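# Lay springy cord along drawn line, pin with steel blocks

## Task

Shape the elastic cord so that it follows the line marked on the board over its whole length, touching the line everywhere and resting flat on the board, and weigh it down with the steel blocks so it stays in that shape after the robot lets go.

## Robot and tools

ROBOT AND FRAME
Two arms, left_arm and right_arm, each with a two-finger gripper. Scene frame: origin at table-top height halfway between the nominal arm bases, +z up, +x pointing out over the table, left_arm on the +y side. The arm names do not match left and right in the images. Calibrated bases: left_arm at (+0.029, +0.475, +0.020) m, right_arm at (+0.043, -0.354, +0.020) m, both almost unrotated (quat_wxyz about (1, 0, 0, -0.004) and (1, 0, 0, +0.014)). Printed hand positions and orientations may be off by a few cm, more at long reach.
Gripper axes: fingers point along its +z, and they open and close along its x. end_effector_position is the spot between the pads; fingertips extend 17.5 mm past it. A bulky part sticks out roughly 10 cm toward the gripper's -y and rotates with it, so mind it near the board and blocks.

execute_actions(actions, cameras)
actions is a list of actions. Each action is a table of up to 15 rows, one row per 1/30 s step; if shorter, its final row repeats to fill 15 steps. Every row holds 18 numbers, each in [-1, 1], covering both arms even if only one moves: left dx, dy, dz, rx, ry, rz, gripper position, force_limit, speed, then the same nine for the right arm. The six pose numbers are an offset, not a pose: measured from that arm's Hand target as it was when the action began, along the Hand target's own axes. All rows of one action count from that same start. A new action starts from the updated Hand target, so sending the same offset again moves further. Scale: 1.0 equals 0.6 m of translation or 180 degrees; rx, ry, rz form a single rotation vector. Six zeros re-request the current Hand target. Gripper numbers are absolute settings: position +1 is fully open (50 mm gap), about -0.65 the pads meet, -1 means close until something blocks them (use this to grip). force_limit: -1 about 20 N, 0 about 102 N, +1 about 185 N per pad (actual grip may reach ~15 N more). speed: -1 is 20 mm/s, 0 is 85, +1 is 150. Both start at +1. To leave a gripper unchanged, resend its last three numbers; 0 is a real command. cameras: list of names, ["all"], or []; images come by default only with an empty actions list. An unknown name invalidates the call.

move(target, speed, blend, blocking, cameras)
target is one 18-number row or a list of up to 15 rows, same layout and scale; every row is an offset from the Hand targets at the start of the move, not from the previous row. Grippers travel straight paths, turning the short way, with no obstacle avoidance; all arms finish together, at least 0.5 s, at most 10 s. speed: path top speed in m/s, 0.002 to 1, default 0.25 (rotation up to twice that in rad/s); one value or one per target. blend: corner rounding in m; 0 stops at each target. blocking=false returns after about 0.5 s while motion continues. The result adds a "move:" line: done, off_target, moving, held or fault, plus limits=paced (pose clipped) or limits=held (steps withheld). Faster moves hit harder and lag more.

wait(seconds 0 to 10): let the scene run holding last commands. stop(): brakes a running move (takes some distance). zoom_image(camera, region=[x0, y0, x1, y1] in pixels, at most 504 by 504) on the latest image of cam_high, cam_low, cam_board, cam_left_wrist or cam_right_wrist (all 672x504). finished_scene(scene): ends the current scene irrevocably; the cord must already be in place and stay there unaided.

RESULTS
Positions in metres and quat_wxyz in the scene frame. Hand target is the last commanded pose after clipping; the next offsets start from it. Each step the controller limits the command to 70 mm and 16 degrees from the measured gripper, so one action may fall short; grippers often settle short, and waiting will not fix that: send the gap as an offset. object_status: 0 moving, 1 blocked while opening, 2 blocked while closing (a grip), 3 reached position or pads met (probably nothing held). Opening in mm is about (250 - position_measured) times 0.202. Flange force is the external force along gripper x y z, noisy and including held weight. Tool commands lists current gripper settings. Joint velocities may say within noise.

LIMITS AND HAZARDS
Joint ranges (rad): waist ±3.491, shoulder ±3.140, elbow -1.187 to 4.328, forearm roll ±3.316, wrist pitch ±3.140, wrist roll ±3.927. Contact torque limits: 139 N m for waist, shoulder and elbow, 34.8 N m for the three wrist joints; a net outside force of 150 N on an arm also trips a fault. Either stops that arm for 10 s and it yields to contact; release a grip first if it pins the arm. Arms are stiff: a target slightly below the board or block surface can fault. To stop pressing, command the target back past the gripper. Long holding, stretched poses or pushing at unreachable targets heat motors; MOTOR HOT warns, and an over-temperature fault brakes the arm for 30 to 60 s or more. A clearance check blocks arm-to-arm approaches except finger to finger, but is not foolproof; hitting the other arm or closing a gripper on its fingers can fail the scene. Loose objects may get brief random pushes. Never let the cord or a block drop, fly, or end up off the table; avoid slamming, hard pushes and releasing moving parts. Smooth, efficient motion is preferred.

Each tool is called after "Emit:" as name([rows], argument=value, ...), one row to a line, values as JSON.

## Session

Emit:
execute_actions(actions=[])

Scene clock: 0.00 s.
left_arm: end_effector_position=(+0.4184, -0.2881, +0.3646) position_measured=3 object_status=3 end_effector_quat_wxyz=(-0.236, -0.407, +0.616, -0.631) | right_arm: end_effector_position=(+0.4880, -0.5701, +0.3206) position_measured=3 object_status=3 end_effector_quat_wxyz=(+0.199, +0.946, +0.250, -0.062)
Joint positions: left_arm=[-0.927 0.381 0.23 -1.451 0.412 -0.799] | right_arm=[0.04 0.025 -0.113 0.418 -1.489 -1.168]
Joint velocities: within noise
Flange force (N): no reading
Hand target: left_arm +0.4184, -0.2881, +0.3646; -0.236, -0.407, +0.616, -0.631 | right_arm +0.4880, -0.5701, +0.3206; +0.199, +0.946, +0.250, -0.062
Tool commands: left_gripper/position=+1.0 left_gripper/force_limit=+1.0 left_gripper/speed=+1.0 right_gripper/position=+1.0 right_gripper/force_limit=+1.0 right_gripper/speed=+1.0

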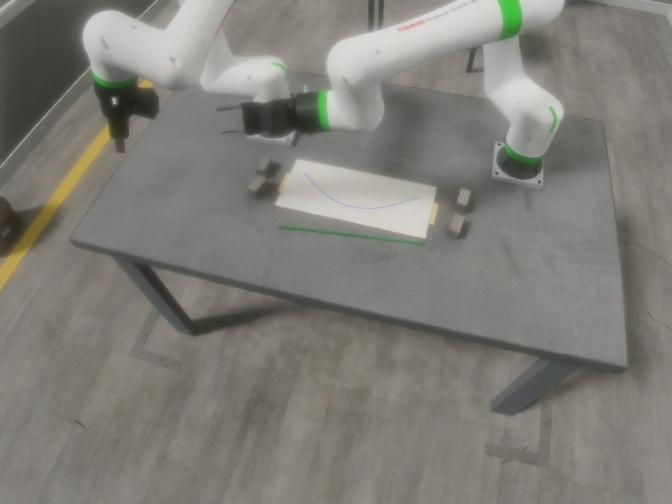

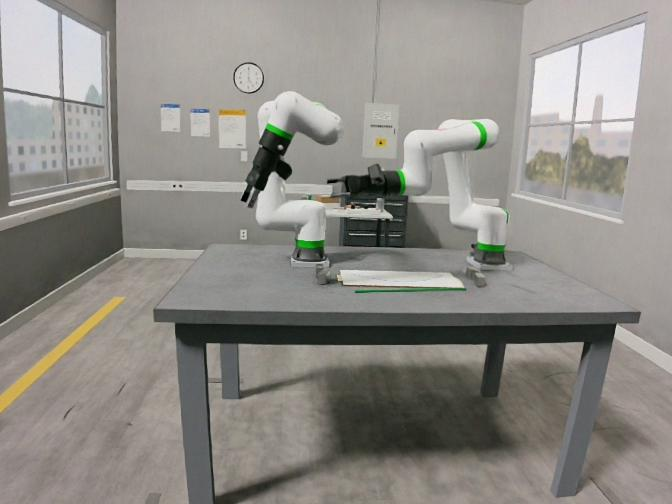

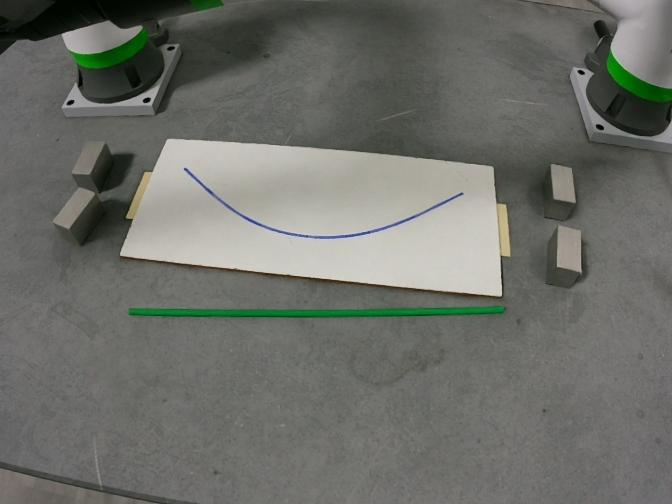

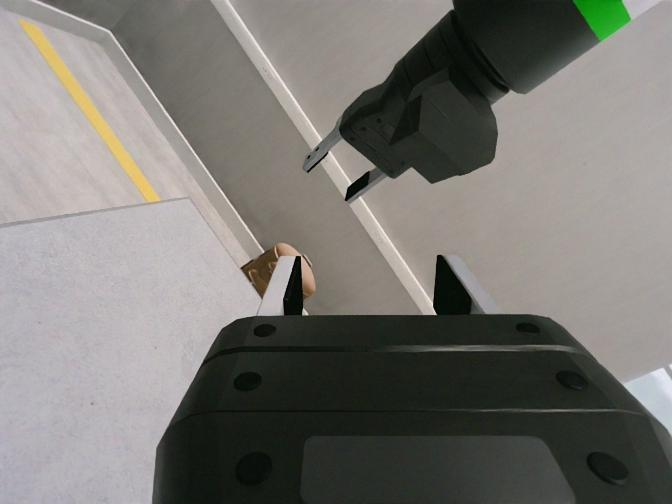

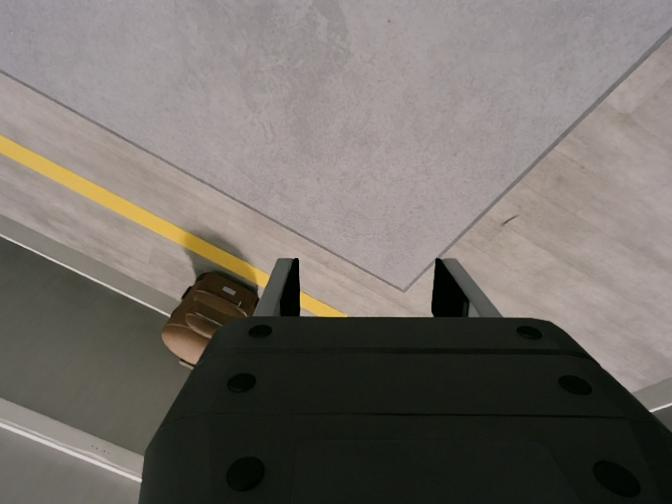

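Emit:
move(target=[-0.224,0.0295,-0.965,-0.463,-0.173,0.2985,1,1,1,-0.028,-0.418,-0.1145,0.129,0.04,0.162,1,1,1], speed=0.4, cameras=["all"])

Scene clock: 39.10 s.
left_arm: end_effector_position=(+0.3501, +0.2988, +0.2986) position_measured=3 object_status=3 end_effector_quat_wxyz=(+0.000, +0.000, +1.000, +0.000) | right_arm: end_effector_position=(+0.3497, -0.3502, +0.3005) position_measured=3 object_status=3 end_effector_quat_wxyz=(+0.000, +1.000, +0.001, +0.000)
Joint positions: left_arm=[-0.857 -0.215 -0.197 -3.141 1.589 -0.706] | right_arm=[0.42 -0.377 -0.31 -0.001 -1.638 -2.019]
Flange force (N): left_arm=[1.8 1.7 1.7] | right_arm=[-8.5 -3.3 3.4]
Hand target: left_arm +0.3501, +0.2989, +0.2986; +0.000, +0.000, +1.000, +0.000 | right_arm +0.3497, -0.3502, +0.3005; +0.000, +1.000, +0.001, +0.000
Off the commanded pose: left_arm 0.000 m, 0 deg | right_arm 0.000 m, 0 deg.
move: done

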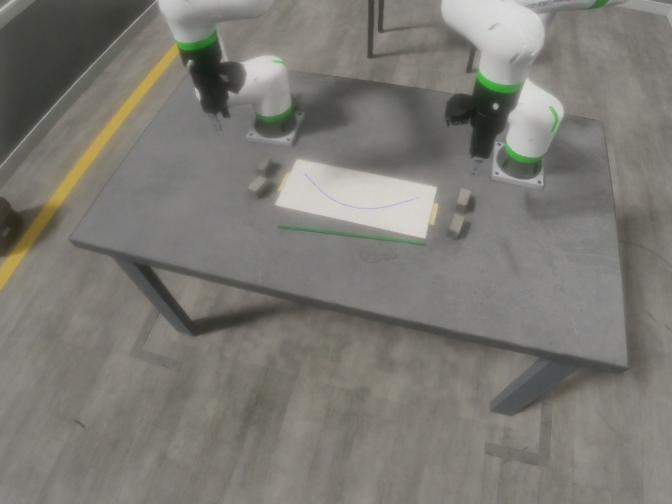

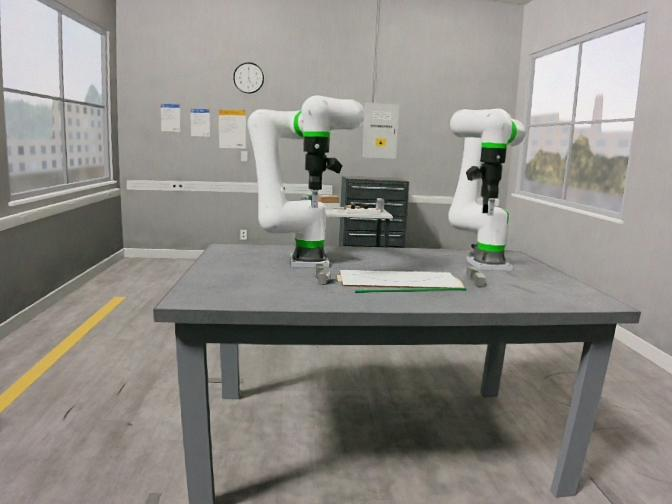

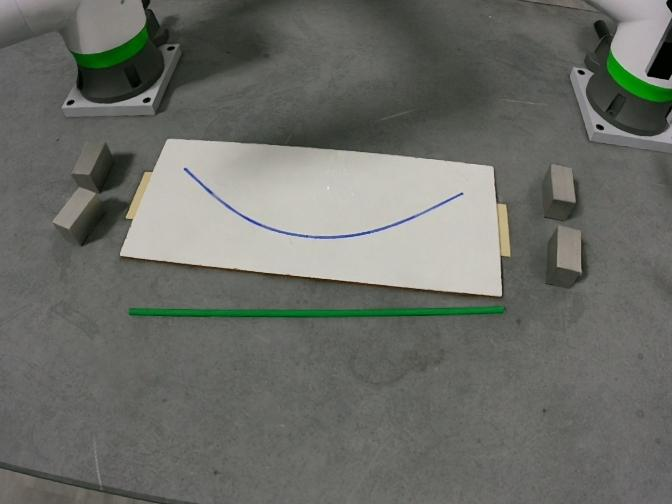

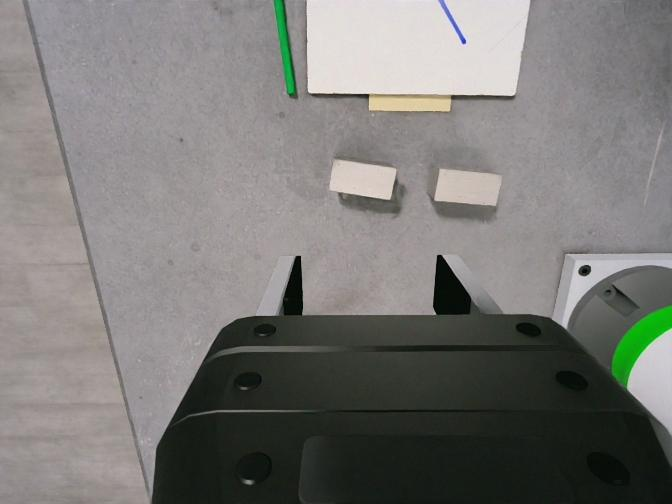

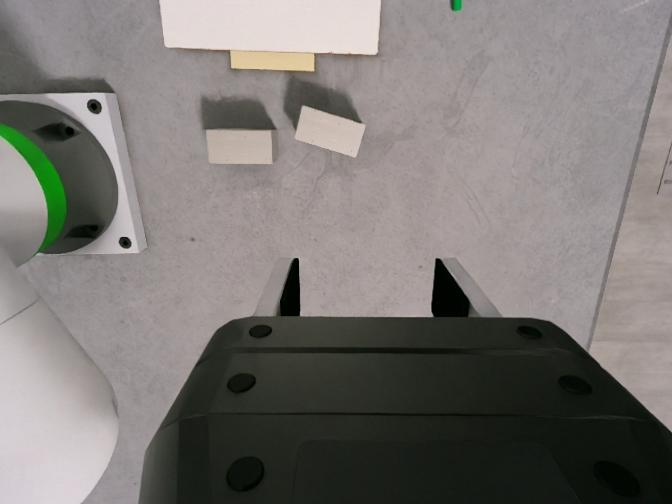

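Emit:
zoom_image(camera="cam_board", region=[40, 120, 240, 270])

Emit:
zoom_image(camera="cam_board", region=[420, 130, 620, 320])

Emit:
zoom_image(camera="cam_left_wrist", region=[260, 0, 560, 225])

Emit:
zoom_image(camera="cam_right_wrist", region=[150, 0, 450, 225])

Scaled by 2.520.

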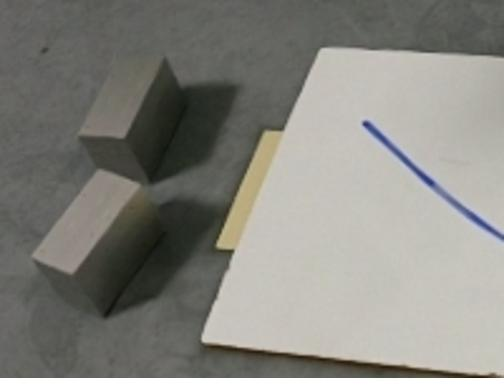

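Scaled by 2.520.

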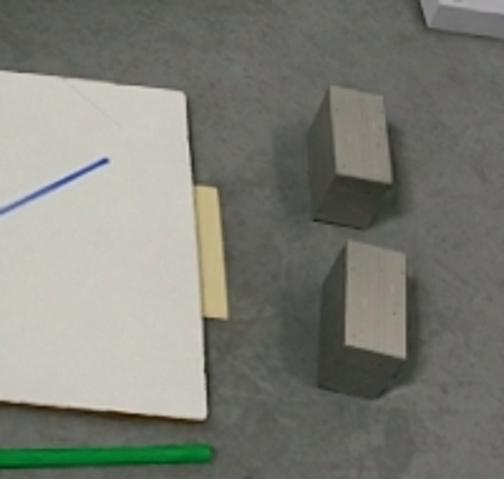

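Scaled by 1.680.

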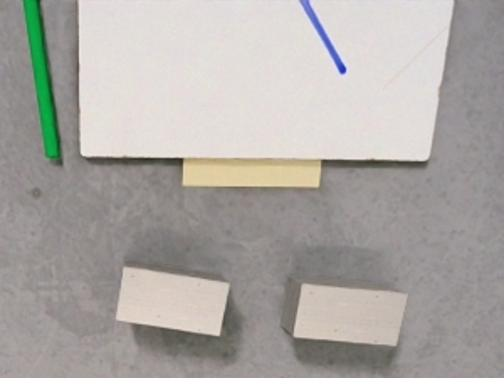

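Scaled by 1.680.

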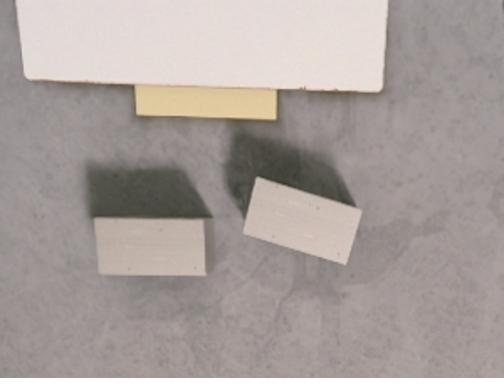

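Emit:
zoom_image(camera="cam_board", region=[170, 150, 330, 270])

Emit:
zoom_image(camera="cam_board", region=[320, 150, 480, 270])

Scaled by 3.150.

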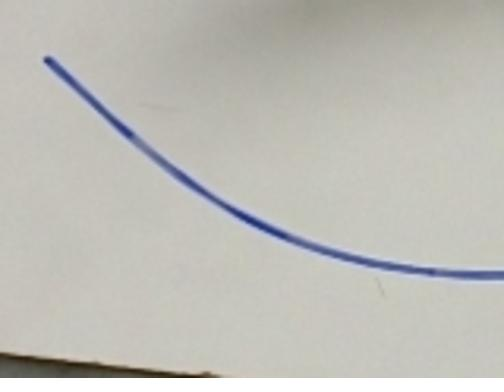

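Scaled by 3.150.

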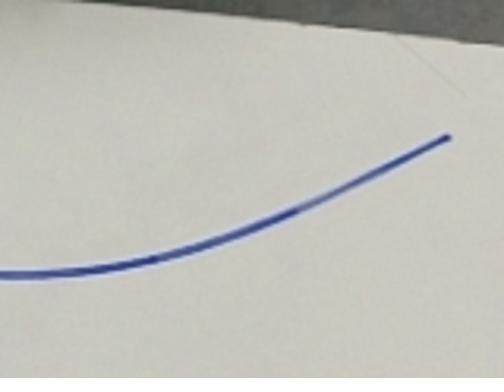

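Emit:
move(target=[-0.1123,-0.1767,0.3977,0,0,-0.03,0.142,-0.9,0,0.16,-0.298,0.401,0,0,-0.03,0.142,-0.9,0], speed=0.4, cameras=["cam_board","cam_left_wrist","cam_right_wrist"])

Scene clock: 148.17 s.
left_arm: end_effector_position=(+0.4173, +0.1928, +0.0600) position_measured=131 object_status=3 end_effector_quat_wxyz=(+0.000, -0.047, +0.999, +0.000) | right_arm: end_effector_position=(+0.4454, -0.1711, +0.0601) position_measured=131 object_status=3 end_effector_quat_wxyz=(+0.000, +0.999, +0.048, +0.000)
Joint positions: left_arm=[-0.895 0.241 -0.319 -3.141 1.01 -0.574] | right_arm=[0.696 0.154 -0.426 -0.001 -0.991 -2.2]
Flange force (N): left_arm=[0.7 0.6 -0.3] | right_arm=[-8.3 1.6 -1.9]
Hand target: left_arm +0.4173, +0.1928, +0.0600; +0.000, -0.047, +0.999, +0.000 | right_arm +0.4454, -0.1711, +0.0601; +0.000, +0.999, +0.048, +0.000
Off the commanded pose: left_arm 0.000 m, 0 deg | right_arm 0.000 m, 0 deg.
move: done; limits=paced
Images, in order (width x height): cam_board 672x504, cam_left_wrist 672x504, cam_right_wrist 672x504.

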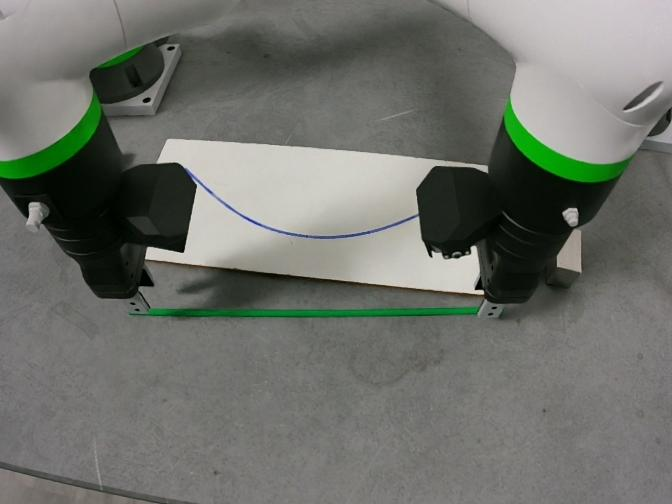

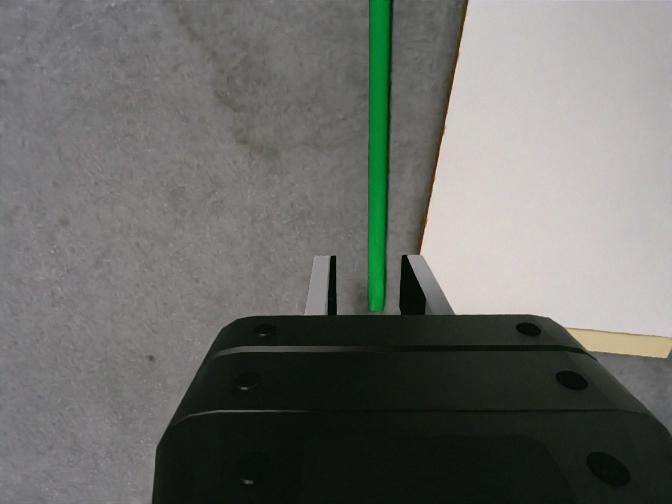

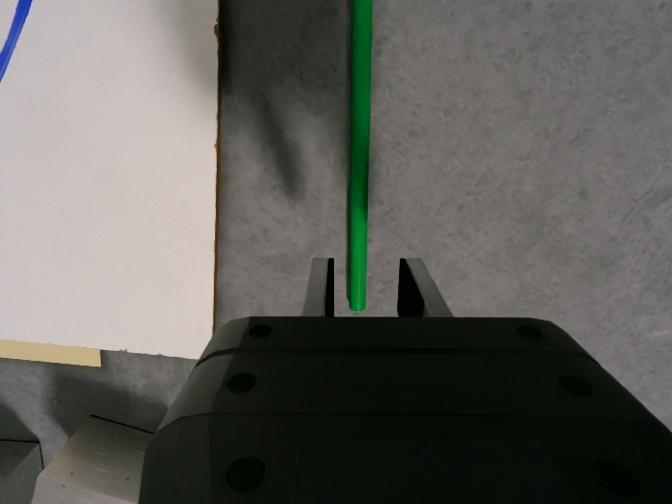

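Emit:
move(target=[0.005,0,0.06,0,0,0,0.142,-0.9,0,0,0,0.06,0,0,0,0.142,-0.9,0], speed=0.06, cameras=["cam_board","cam_left_wrist","cam_right_wrist"])

Scene clock: 155.80 s.
left_arm: end_effector_position=(+0.4143, +0.1925, +0.0240) position_measured=131 object_status=3 end_effector_quat_wxyz=(+0.000, -0.047, +0.999, +0.000) | right_arm: end_effector_position=(+0.4454, -0.1711, +0.0241) position_measured=131 object_status=3 end_effector_quat_wxyz=(+0.000, +0.999, +0.048, +0.000)
Joint positions: left_arm=[-0.901 0.289 -0.358 -3.141 0.923 -0.569] | right_arm=[0.696 0.211 -0.46 -0.001 -0.9 -2.2]
Flange force (N): left_arm=[-0.2 -0.3 0.5] | right_arm=[-8.2 1.8 -2.9]
Hand target: left_arm +0.4143, +0.1925, +0.0240; +0.000, -0.047, +0.999, +0.000 | right_arm +0.4454, -0.1711, +0.0241; +0.000, +0.999, +0.048, +0.000
Off the commanded pose: left_arm 0.000 m, 0 deg | right_arm 0.000 m, 0 deg.
move: done
Images, in order (width x height): cam_board 672x504, cam_left_wrist 672x504, cam_right_wrist 672x504.

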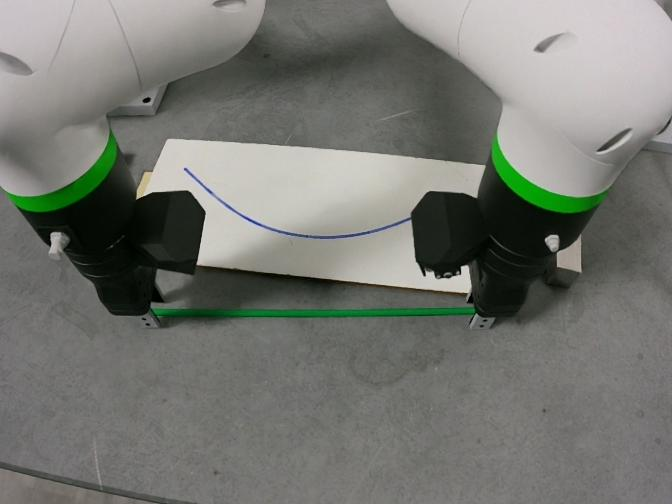

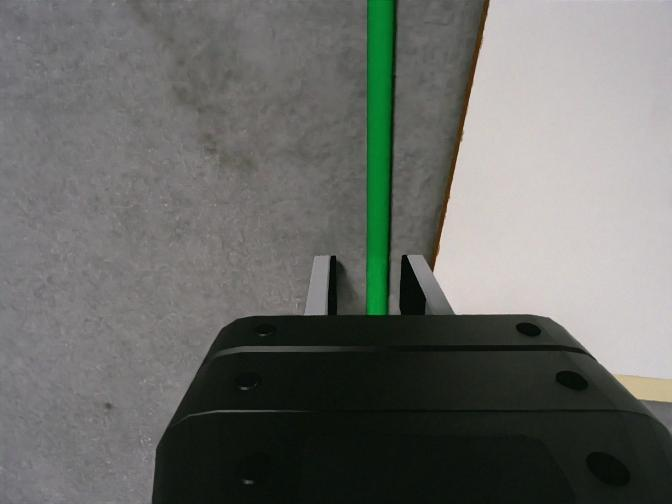

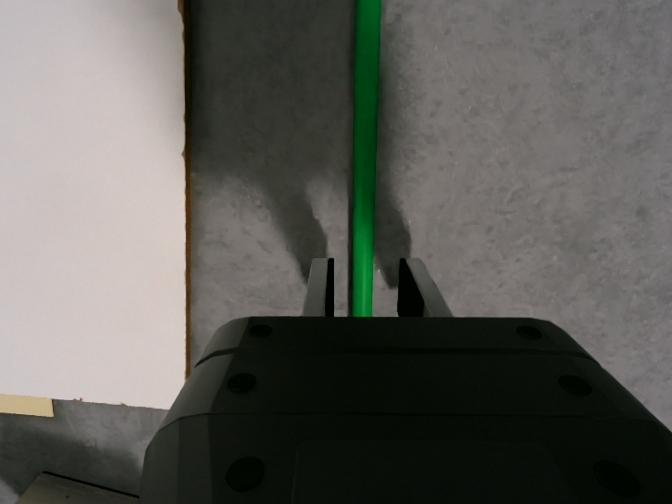

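Emit:
move([
  [0,0,0.005,0,0,0,0.142,-0.9,0,0,0,0.005,0,0,0,0.142,-0.9,0],
  [0,0,0.005,0,0,0,-1,-0.9,-0.5,0,0,0.005,0,0,0,-1,-0.9,-0.5],
], speed=0.06, cameras=["cam_board","cam_left_wrist"])

Scene clock: 159.57 s.
left_arm: end_effector_position=(+0.4143, +0.1925, +0.0210) position_measured=214 object_status=2 end_effector_quat_wxyz=(+0.000, -0.047, +0.999, +0.000) | right_arm: end_effector_position=(+0.4454, -0.1711, +0.0211) position_measured=215 object_status=2 end_effector_quat_wxyz=(+0.000, +0.999, +0.048, +0.000)
Joint positions: left_arm=[-0.901 0.294 -0.361 -3.141 0.916 -0.569] | right_arm=[0.696 0.216 -0.462 -0.001 -0.892 -2.2]
Flange force (N): left_arm=[0.8 0.9 -0.2] | right_arm=[-7.8 1.6 -2.9]
Hand target: left_arm +0.4143, +0.1925, +0.0210; +0.000, -0.047, +0.999, +0.000 | right_arm +0.4454, -0.1711, +0.0211; +0.000, +0.999, +0.048, +0.000
Off the commanded pose: left_arm 0.000 m, 0 deg | right_arm 0.000 m, 0 deg.
move: done
Images, in order (width x height): cam_board 672x504, cam_left_wrist 672x504.

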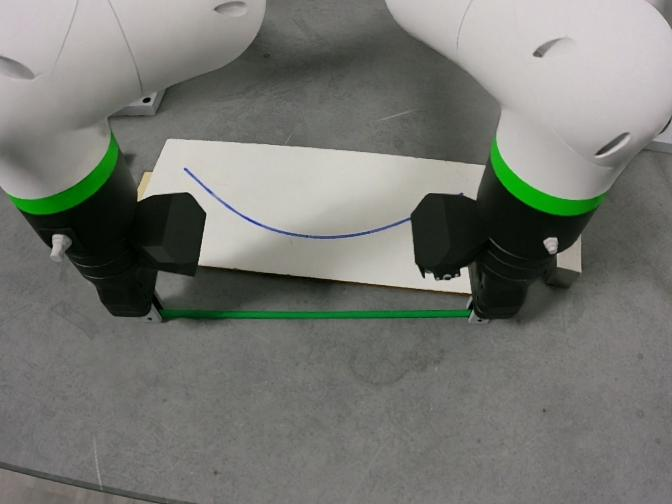

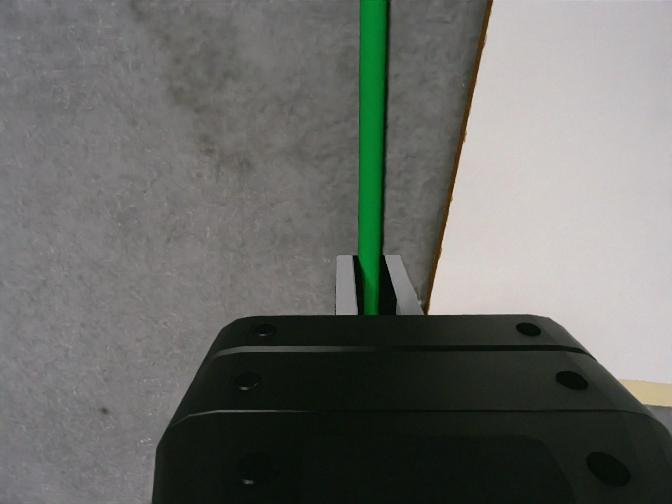

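Emit:
move([
  [0,0,-0.065,0,0,0,-1,-0.9,-0.5,0,0,-0.065,0,0,0,-1,-0.9,-0.5],
  [0.1342,-0.019,-0.065,0,0,0.0383,-1,-0.9,-0.5,-0.2013,0.0147,-0.065,0,0,0.0383,-1,-0.9,-0.5],
], speed=0.15, blend=0.01, cameras=["cam_board","cam_left_wrist","cam_right_wrist"])

Scene clock: 167.53 s.
left_arm: end_effector_position=(+0.3353, +0.1737, +0.0600) position_measured=214 object_status=2 end_effector_quat_wxyz=(+0.000, +0.013, +1.000, +0.000) | right_arm: end_effector_position=(+0.3261, -0.1914, +0.0600) position_measured=215 object_status=2 end_effector_quat_wxyz=(+0.000, +1.000, -0.012, +0.000)
Joint positions: left_arm=[-1.077 0.125 -0.46 -3.141 0.986 -0.512] | right_arm=[0.901 -0.147 -0.728 -0.001 -0.989 -2.526]
Flange force (N): left_arm=[0.1 2.3 -0.2] | right_arm=[-4.9 2.4 0.1]
Hand target: left_arm +0.3352, +0.1736, +0.0600; +0.000, +0.013, +1.000, +0.000 | right_arm +0.3261, -0.1914, +0.0600; +0.000, +1.000, -0.012, +0.000
Off the commanded pose: left_arm 0.000 m, 0 deg | right_arm 0.000 m, 0 deg.
move: done
Images, in order (width x height): cam_board 672x504, cam_left_wrist 672x504, cam_right_wrist 672x504.

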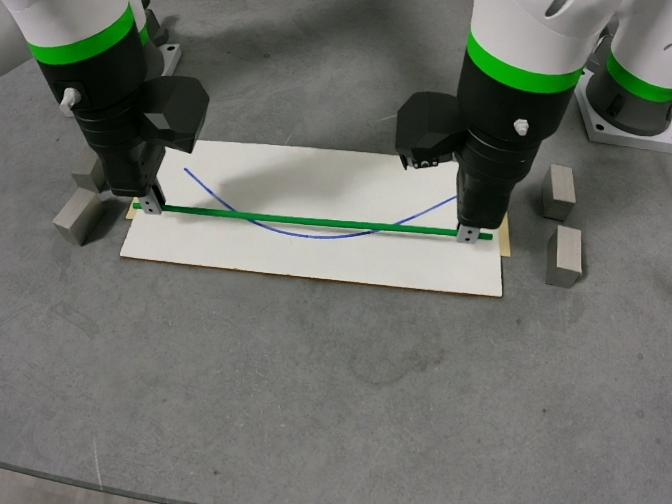

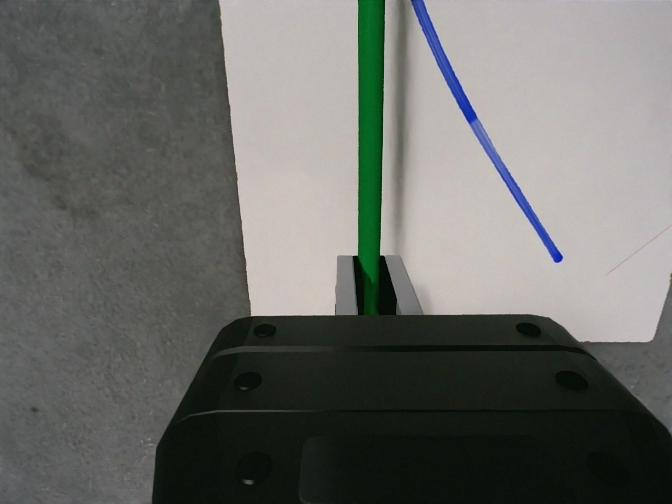

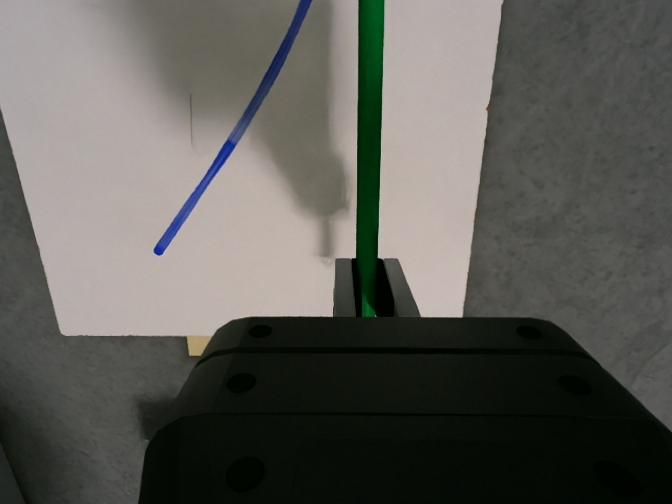

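Emit:
move(target=[0,0,0.0533,0,0,0,-1,-0.9,-0.5,0,0,0.0533,0,0,0,-1,-0.9,-0.5], speed=0.08, cameras=["cam_board","cam_low"])

Emit:
zoom_image(camera="cam_board", region=[100, 150, 520, 300])

Scene clock: 173.57 s.
left_arm: end_effector_position=(+0.3352, +0.1736, +0.0281) position_measured=214 object_status=2 end_effector_quat_wxyz=(+0.000, +0.013, +1.000, +0.000) | right_arm: end_effector_position=(+0.3260, -0.1913, +0.0281) position_measured=215 object_status=2 end_effector_quat_wxyz=(+0.000, +1.000, -0.012, +0.000)
Joint positions: left_arm=[-1.077 0.176 -0.491 -3.141 0.904 -0.512] | right_arm=[0.902 -0.084 -0.766 -0.001 -0.889 -2.526]
Flange force (N): left_arm=[0.3 2.9 -1.0] | right_arm=[-7.4 5.3 -1.6]
Hand target: left_arm +0.3352, +0.1736, +0.0280; +0.000, +0.013, +1.000, +0.000 | right_arm +0.3261, -0.1914, +0.0281; +0.000, +1.000, -0.012, +0.000
Off the commanded pose: left_arm 0.000 m, 0 deg | right_arm 0.000 m, 0 deg.
move: done
Images, in order (width x height): cam_low 672x504, cam_board 672x504.

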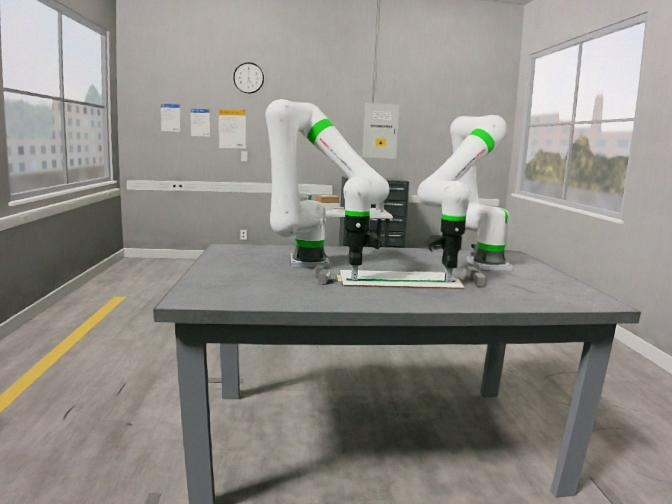

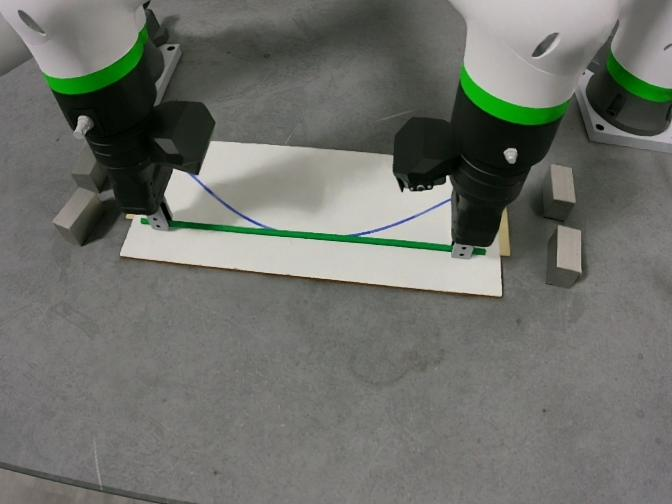

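Scaled by 1.200.

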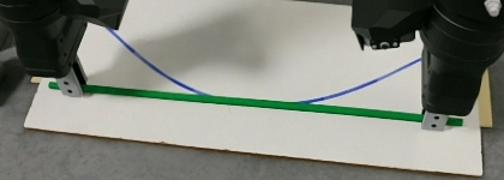

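Emit:
move([
  [0,0,0.002,0,0,0,-0.1,-0.9,-0.7,0,0,0.002,0,0,0,-0.1,-0.9,-0.7],
  [0,0,-0.153,0,0,0,-0.1,-0.9,-0.7,0,0,-0.153,0,0,0,-0.1,-0.9,-0.7],
  [0.0004,0.2097,-0.153,0,0,0.542,-0.1,-0.9,-0.7,0.0172,0.1883,-0.153,0,0,-0.415,-0.1,-0.9,-0.7],
  [0.0004,0.2097,-0.153,0,0,0.542,1,-0.5,1,0.0172,0.1883,-0.153,0,0,-0.415,1,-0.5,1],
], speed=[0.05,0.25,0.5,0.5], cameras=["cam_board","cam_left_wrist","cam_right_wrist"])

Scene clock: 191.77 s.
left_arm: end_effector_position=(+0.3384, +0.2994, +0.1198) position_measured=3 object_status=3 end_effector_quat_wxyz=(+0.000, +0.761, +0.649, +0.000) | right_arm: end_effector_position=(+0.3336, -0.3047, +0.1198) position_measured=3 object_status=3 end_effector_quat_wxyz=(+0.000, +0.802, +0.597, +0.000)
Joint positions: left_arm=[-0.883 -0.15 -0.571 -3.141 1.149 -2.409] | right_arm=[0.595 -0.337 -0.712 -0.001 -1.195 -0.916]
Flange force (N): left_arm=[0.7 -1.3 -0.4] | right_arm=[-2.5 -8.2 0.8]
Hand target: left_arm +0.3384, +0.2994, +0.1198; +0.000, +0.761, +0.649, +0.000 | right_arm +0.3336, -0.3047, +0.1198; +0.000, +0.802, +0.597, +0.000
Off the commanded pose: left_arm 0.000 m, 0 deg | right_arm 0.000 m, 0 deg.
move: done
Images, in order (width x height): cam_board 672x504, cam_left_wrist 672x504, cam_right_wrist 672x504.

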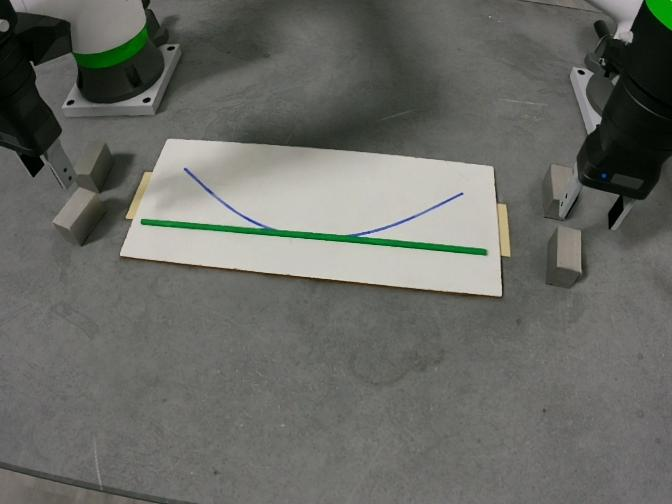

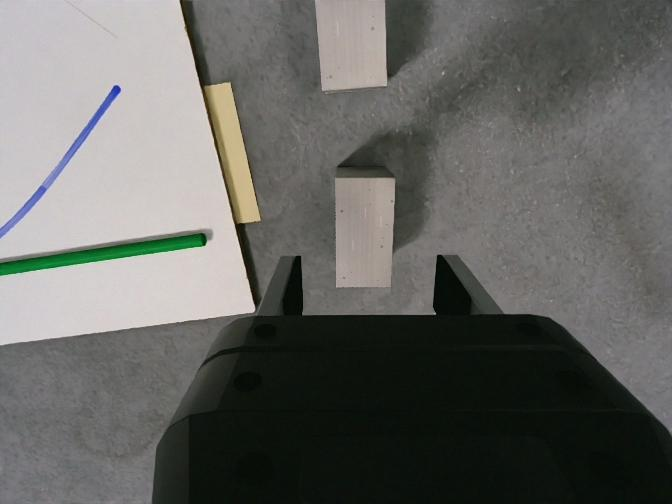

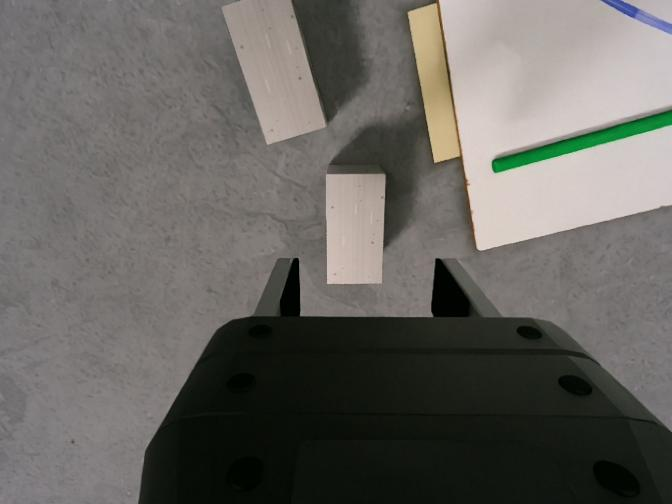

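Emit:
move([
  [0.003,0.0067,0.1417,0,0,0,1,-0.5,1,0,0.0067,0.1417,0,0,0,1,-0.5,1],
  [0.003,0.0067,0.1417,0,0,0,-1,-0.5,-0.3,0,0.0067,0.1417,0,0,0,-1,-0.5,-0.3],
  [0.003,0.0067,0.06,0,0,0,-1,-0.5,-0.3,0,0.0067,0.06,0,0,0,-1,-0.5,-0.3],
], speed=0.15, cameras=["cam_board","cam_left_wrist","cam_right_wrist"])

Scene clock: 200.47 s.
left_arm: end_effector_position=(+0.3426, +0.3006, +0.0838) position_measured=104 object_status=2 end_effector_quat_wxyz=(+0.000, +0.761, +0.649, +0.000) | right_arm: end_effector_position=(+0.3374, -0.3058, +0.0837) position_measured=104 object_status=2 end_effector_quat_wxyz=(+0.000, +0.802, +0.597, +0.000)
Joint positions: left_arm=[-0.871 -0.092 -0.616 -3.141 1.047 -2.421] | right_arm=[0.584 -0.275 -0.762 -0.001 -1.083 -0.904]
Flange force (N): left_arm=[0.7 -1.7 5.9] | right_arm=[-2.7 -9.1 4.3]
Hand target: left_arm +0.3426, +0.3006, +0.0838; +0.000, +0.761, +0.649, +0.000 | right_arm +0.3374, -0.3058, +0.0838; +0.000, +0.802, +0.597, +0.000
Off the commanded pose: left_arm 0.000 m, 0 deg | right_arm 0.000 m, 0 deg.
move: done
Images, in order (width x height): cam_board 672x504, cam_left_wrist 672x504, cam_right_wrist 672x504.

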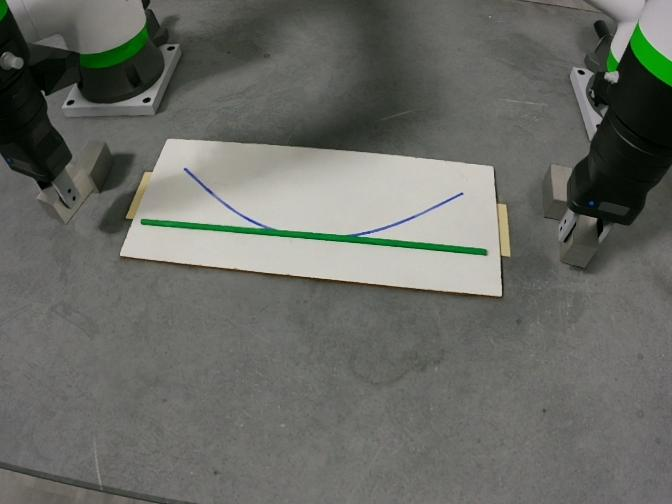

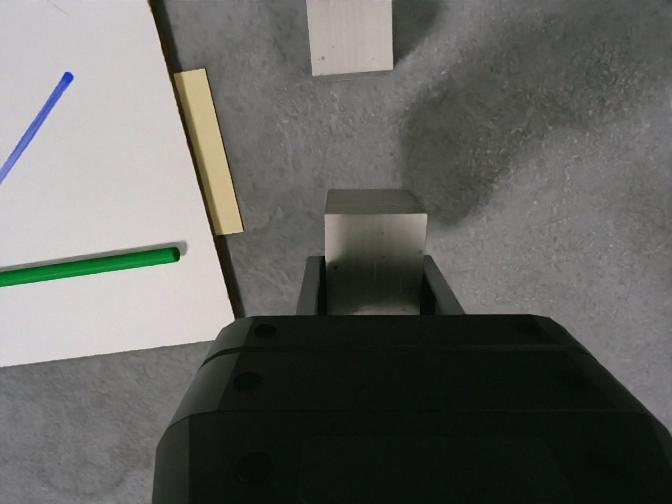

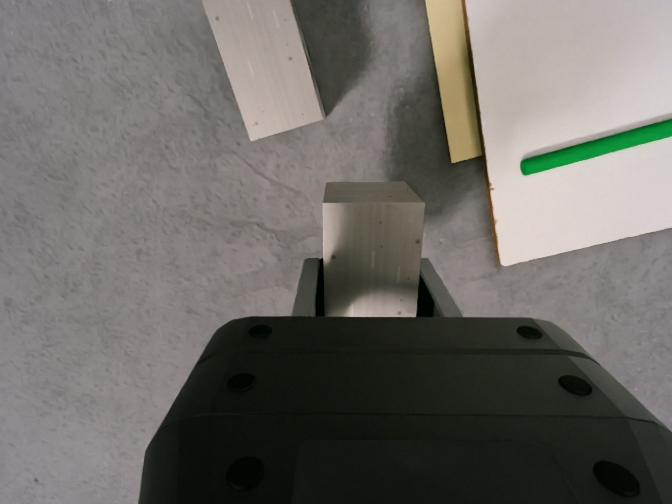

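Emit:
move(target=[0,0,0,0,0,0,-1,-0.5,-0.3,0.3557,-0.2103,0,0,0,0.0406,-1,-0.5,-0.3], speed=0.25, cameras=["cam_board","cam_right_wrist"])

Scene clock: 211.60 s.
left_arm: end_effector_position=(+0.3426, +0.3006, +0.0838) position_measured=104 object_status=2 end_effector_quat_wxyz=(+0.000, +0.761, +0.649, +0.000) | right_arm: end_effector_position=(+0.2780, -0.0651, +0.0840) position_measured=104 object_status=2 end_effector_quat_wxyz=(+0.000, +0.839, +0.544, +0.000)
Joint positions: left_arm=[-0.871 -0.092 -0.616 -3.141 1.048 -2.421] | right_arm=[1.215 -0.056 -0.582 0 -1.044 -1.663]
Flange force (N): left_arm=[1.0 -1.7 4.8] | right_arm=[-7.3 -4.1 5.0]
Hand target: left_arm +0.3426, +0.3006, +0.0838; +0.000, +0.761, +0.649, +0.000 | right_arm +0.2780, -0.0651, +0.0840; +0.000, +0.839, +0.544, +0.000
Off the commanded pose: left_arm 0.000 m, 0 deg | right_arm 0.000 m, 0 deg.
move: done
Images, in order (width x height): cam_board 672x504, cam_right_wrist 672x504.

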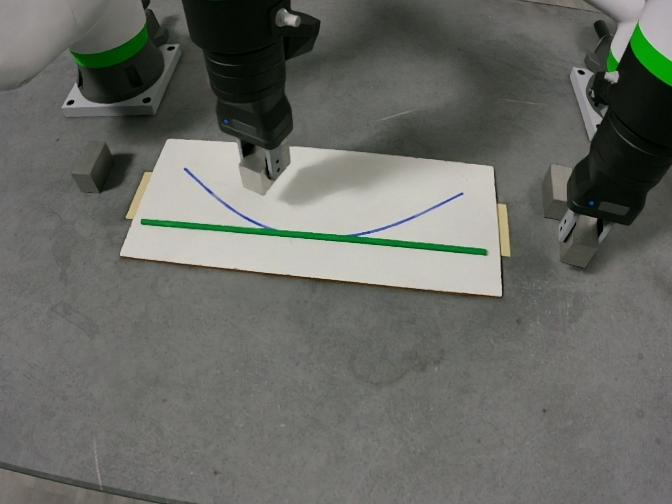

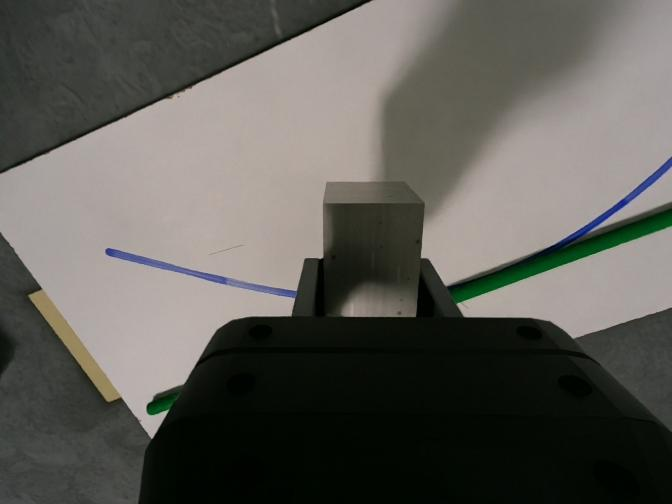

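Emit:
move(target=[0,0,0,0,0,0,-1,-0.5,-0.3,0,0,0.0692,0,0,0,-1,-0.5,-0.3], speed=0.08, cameras=["cam_board","cam_right_wrist"])

Emit:
zoom_image(camera="cam_board", region=[130, 130, 370, 280])

Scene clock: 217.17 s.
left_arm: end_effector_position=(+0.3426, +0.3006, +0.0838) position_measured=104 object_status=2 end_effector_quat_wxyz=(+0.000, +0.761, +0.649, +0.000) | right_arm: end_effector_position=(+0.2779, -0.0650, +0.0425) position_measured=104 object_status=2 end_effector_quat_wxyz=(+0.000, +0.839, +0.544, +0.000)
Joint positions: left_arm=[-0.871 -0.092 -0.616 -3.141 1.048 -2.421] | right_arm=[1.215 0.012 -0.631 -0.001 -0.927 -1.663]
Flange force (N): left_arm=[1.0 -0.8 5.0] | right_arm=[-9.1 -3.7 3.3]
Hand target: left_arm +0.3426, +0.3006, +0.0838; +0.000, +0.761, +0.649, +0.000 | right_arm +0.2780, -0.0650, +0.0424; +0.000, +0.839, +0.544, +0.000
Off the commanded pose: left_arm 0.000 m, 0 deg | right_arm 0.000 m, 0 deg.
move: done
Images, in order (width x height): cam_board 672x504, cam_right_wrist 672x504.

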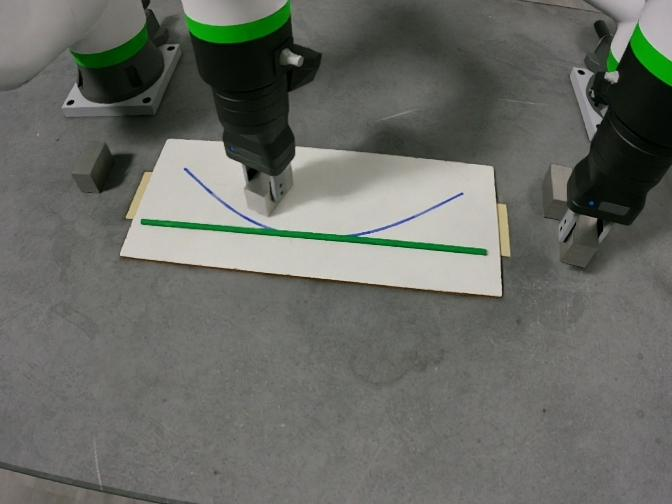

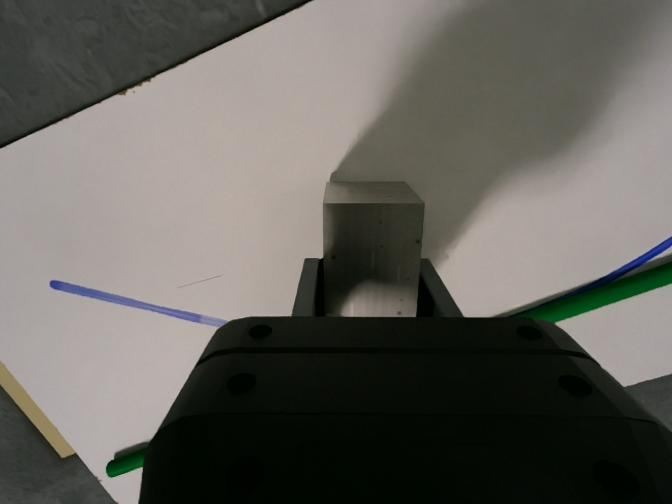

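Scaled by 2.100.

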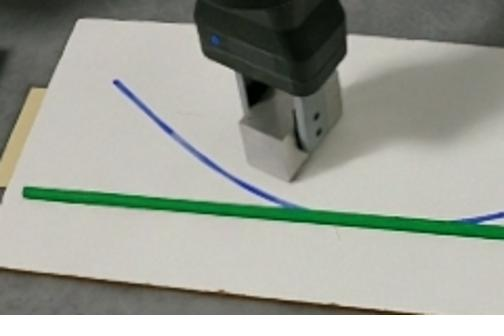

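Emit:
move(target=[0,0,0,0,0,0,-1,-0.5,-0.3,0.0062,0.0192,0.001,0,0,0,-1,-0.5,-0.3], speed=0.08, cameras=["cam_board"])

Emit:
zoom_image(camera="cam_board", region=[200, 150, 320, 250])

Scene clock: 237.40 s.
left_arm: end_effector_position=(+0.3426, +0.3006, +0.0838) position_measured=104 object_status=2 end_effector_quat_wxyz=(+0.000, +0.761, +0.649, +0.000) | right_arm: end_effector_position=(+0.2900, -0.0663, +0.0419) position_measured=104 object_status=2 end_effector_quat_wxyz=(+0.000, +0.839, +0.544, +0.000)
Joint positions: left_arm=[-0.871 -0.092 -0.616 -3.141 1.048 -2.421] | right_arm=[1.182 0.03 -0.614 0 -0.925 -1.63]
Flange force (N): left_arm=[1.1 -1.2 4.7] | right_arm=[-9.9 -4.0 3.0]
Hand target: left_arm +0.3426, +0.3006, +0.0838; +0.000, +0.761, +0.649, +0.000 | right_arm +0.2900, -0.0663, +0.0418; +0.000, +0.839, +0.544, +0.000
Off the commanded pose: left_arm 0.000 m, 0 deg | right_arm 0.000 m, 0 deg.
move: done
Images, in order (width x height): cam_board 672x504.

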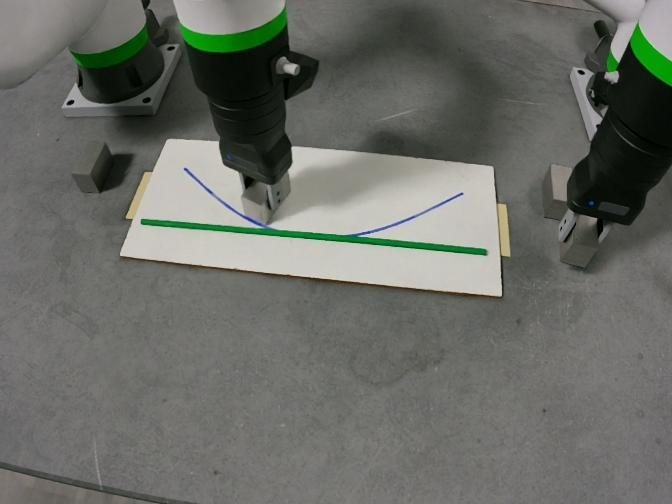

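Scaled by 4.200.

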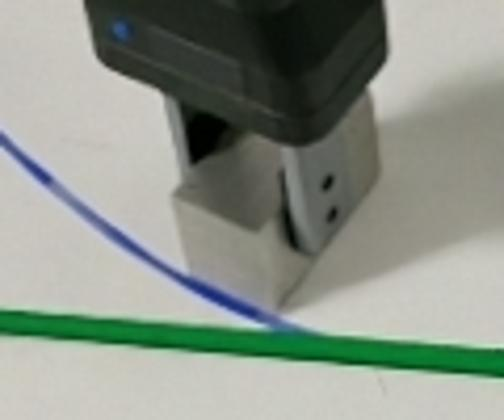

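Emit:
move(target=[0,0,0,0,0,0,-1,-0.5,-0.3,0.0058,0,0.0025,0,0,0.0333,-1,-0.5,-0.3], speed=0.05, cameras=["cam_board"])

Emit:
zoom_image(camera="cam_board", region=[200, 150, 320, 250])

Scene clock: 243.50 s.
left_arm: end_effector_position=(+0.3426, +0.3006, +0.0838) position_measured=104 object_status=2 end_effector_quat_wxyz=(+0.000, +0.761, +0.649, +0.000) | right_arm: end_effector_position=(+0.2915, -0.0632, +0.0403) position_measured=104 object_status=2 end_effector_quat_wxyz=(+0.000, +0.866, +0.500, +0.000)
Joint positions: left_arm=[-0.871 -0.092 -0.616 -3.141 1.048 -2.421] | right_arm=[1.181 0.042 -0.607 -0.001 -0.922 -1.734]
Flange force (N): left_arm=[0.9 -1.5 4.8] | right_arm=[-56.6 -5.9 -71.7]
Hand target: left_arm +0.3426, +0.3006, +0.0838; +0.000, +0.761, +0.649, +0.000 | right_arm +0.2914, -0.0632, +0.0403; +0.000, +0.866, +0.500, +0.000
Off the commanded pose: left_arm 0.000 m, 0 deg | right_arm 0.000 m, 0 deg.
move: done
Images, in order (width x height): cam_board 672x504.

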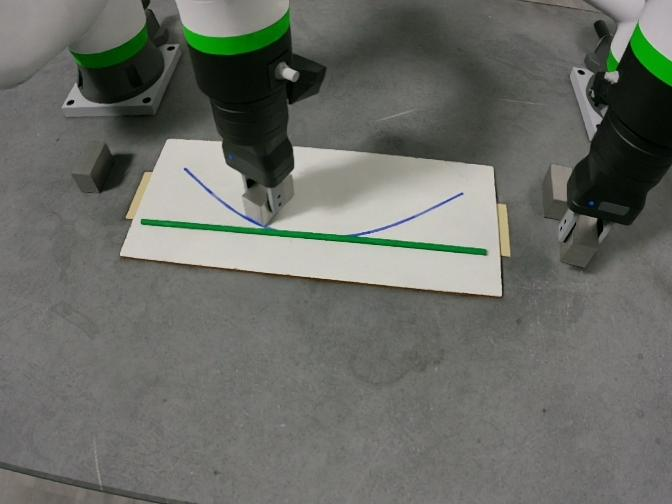

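Scaled by 4.200.

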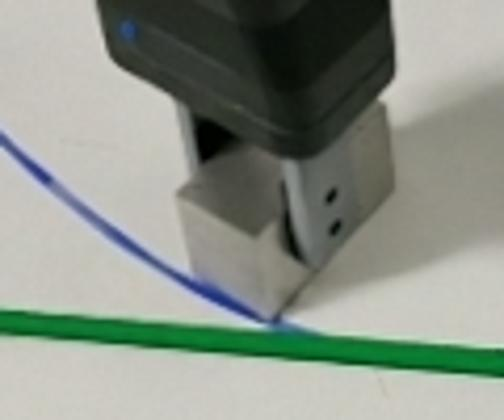

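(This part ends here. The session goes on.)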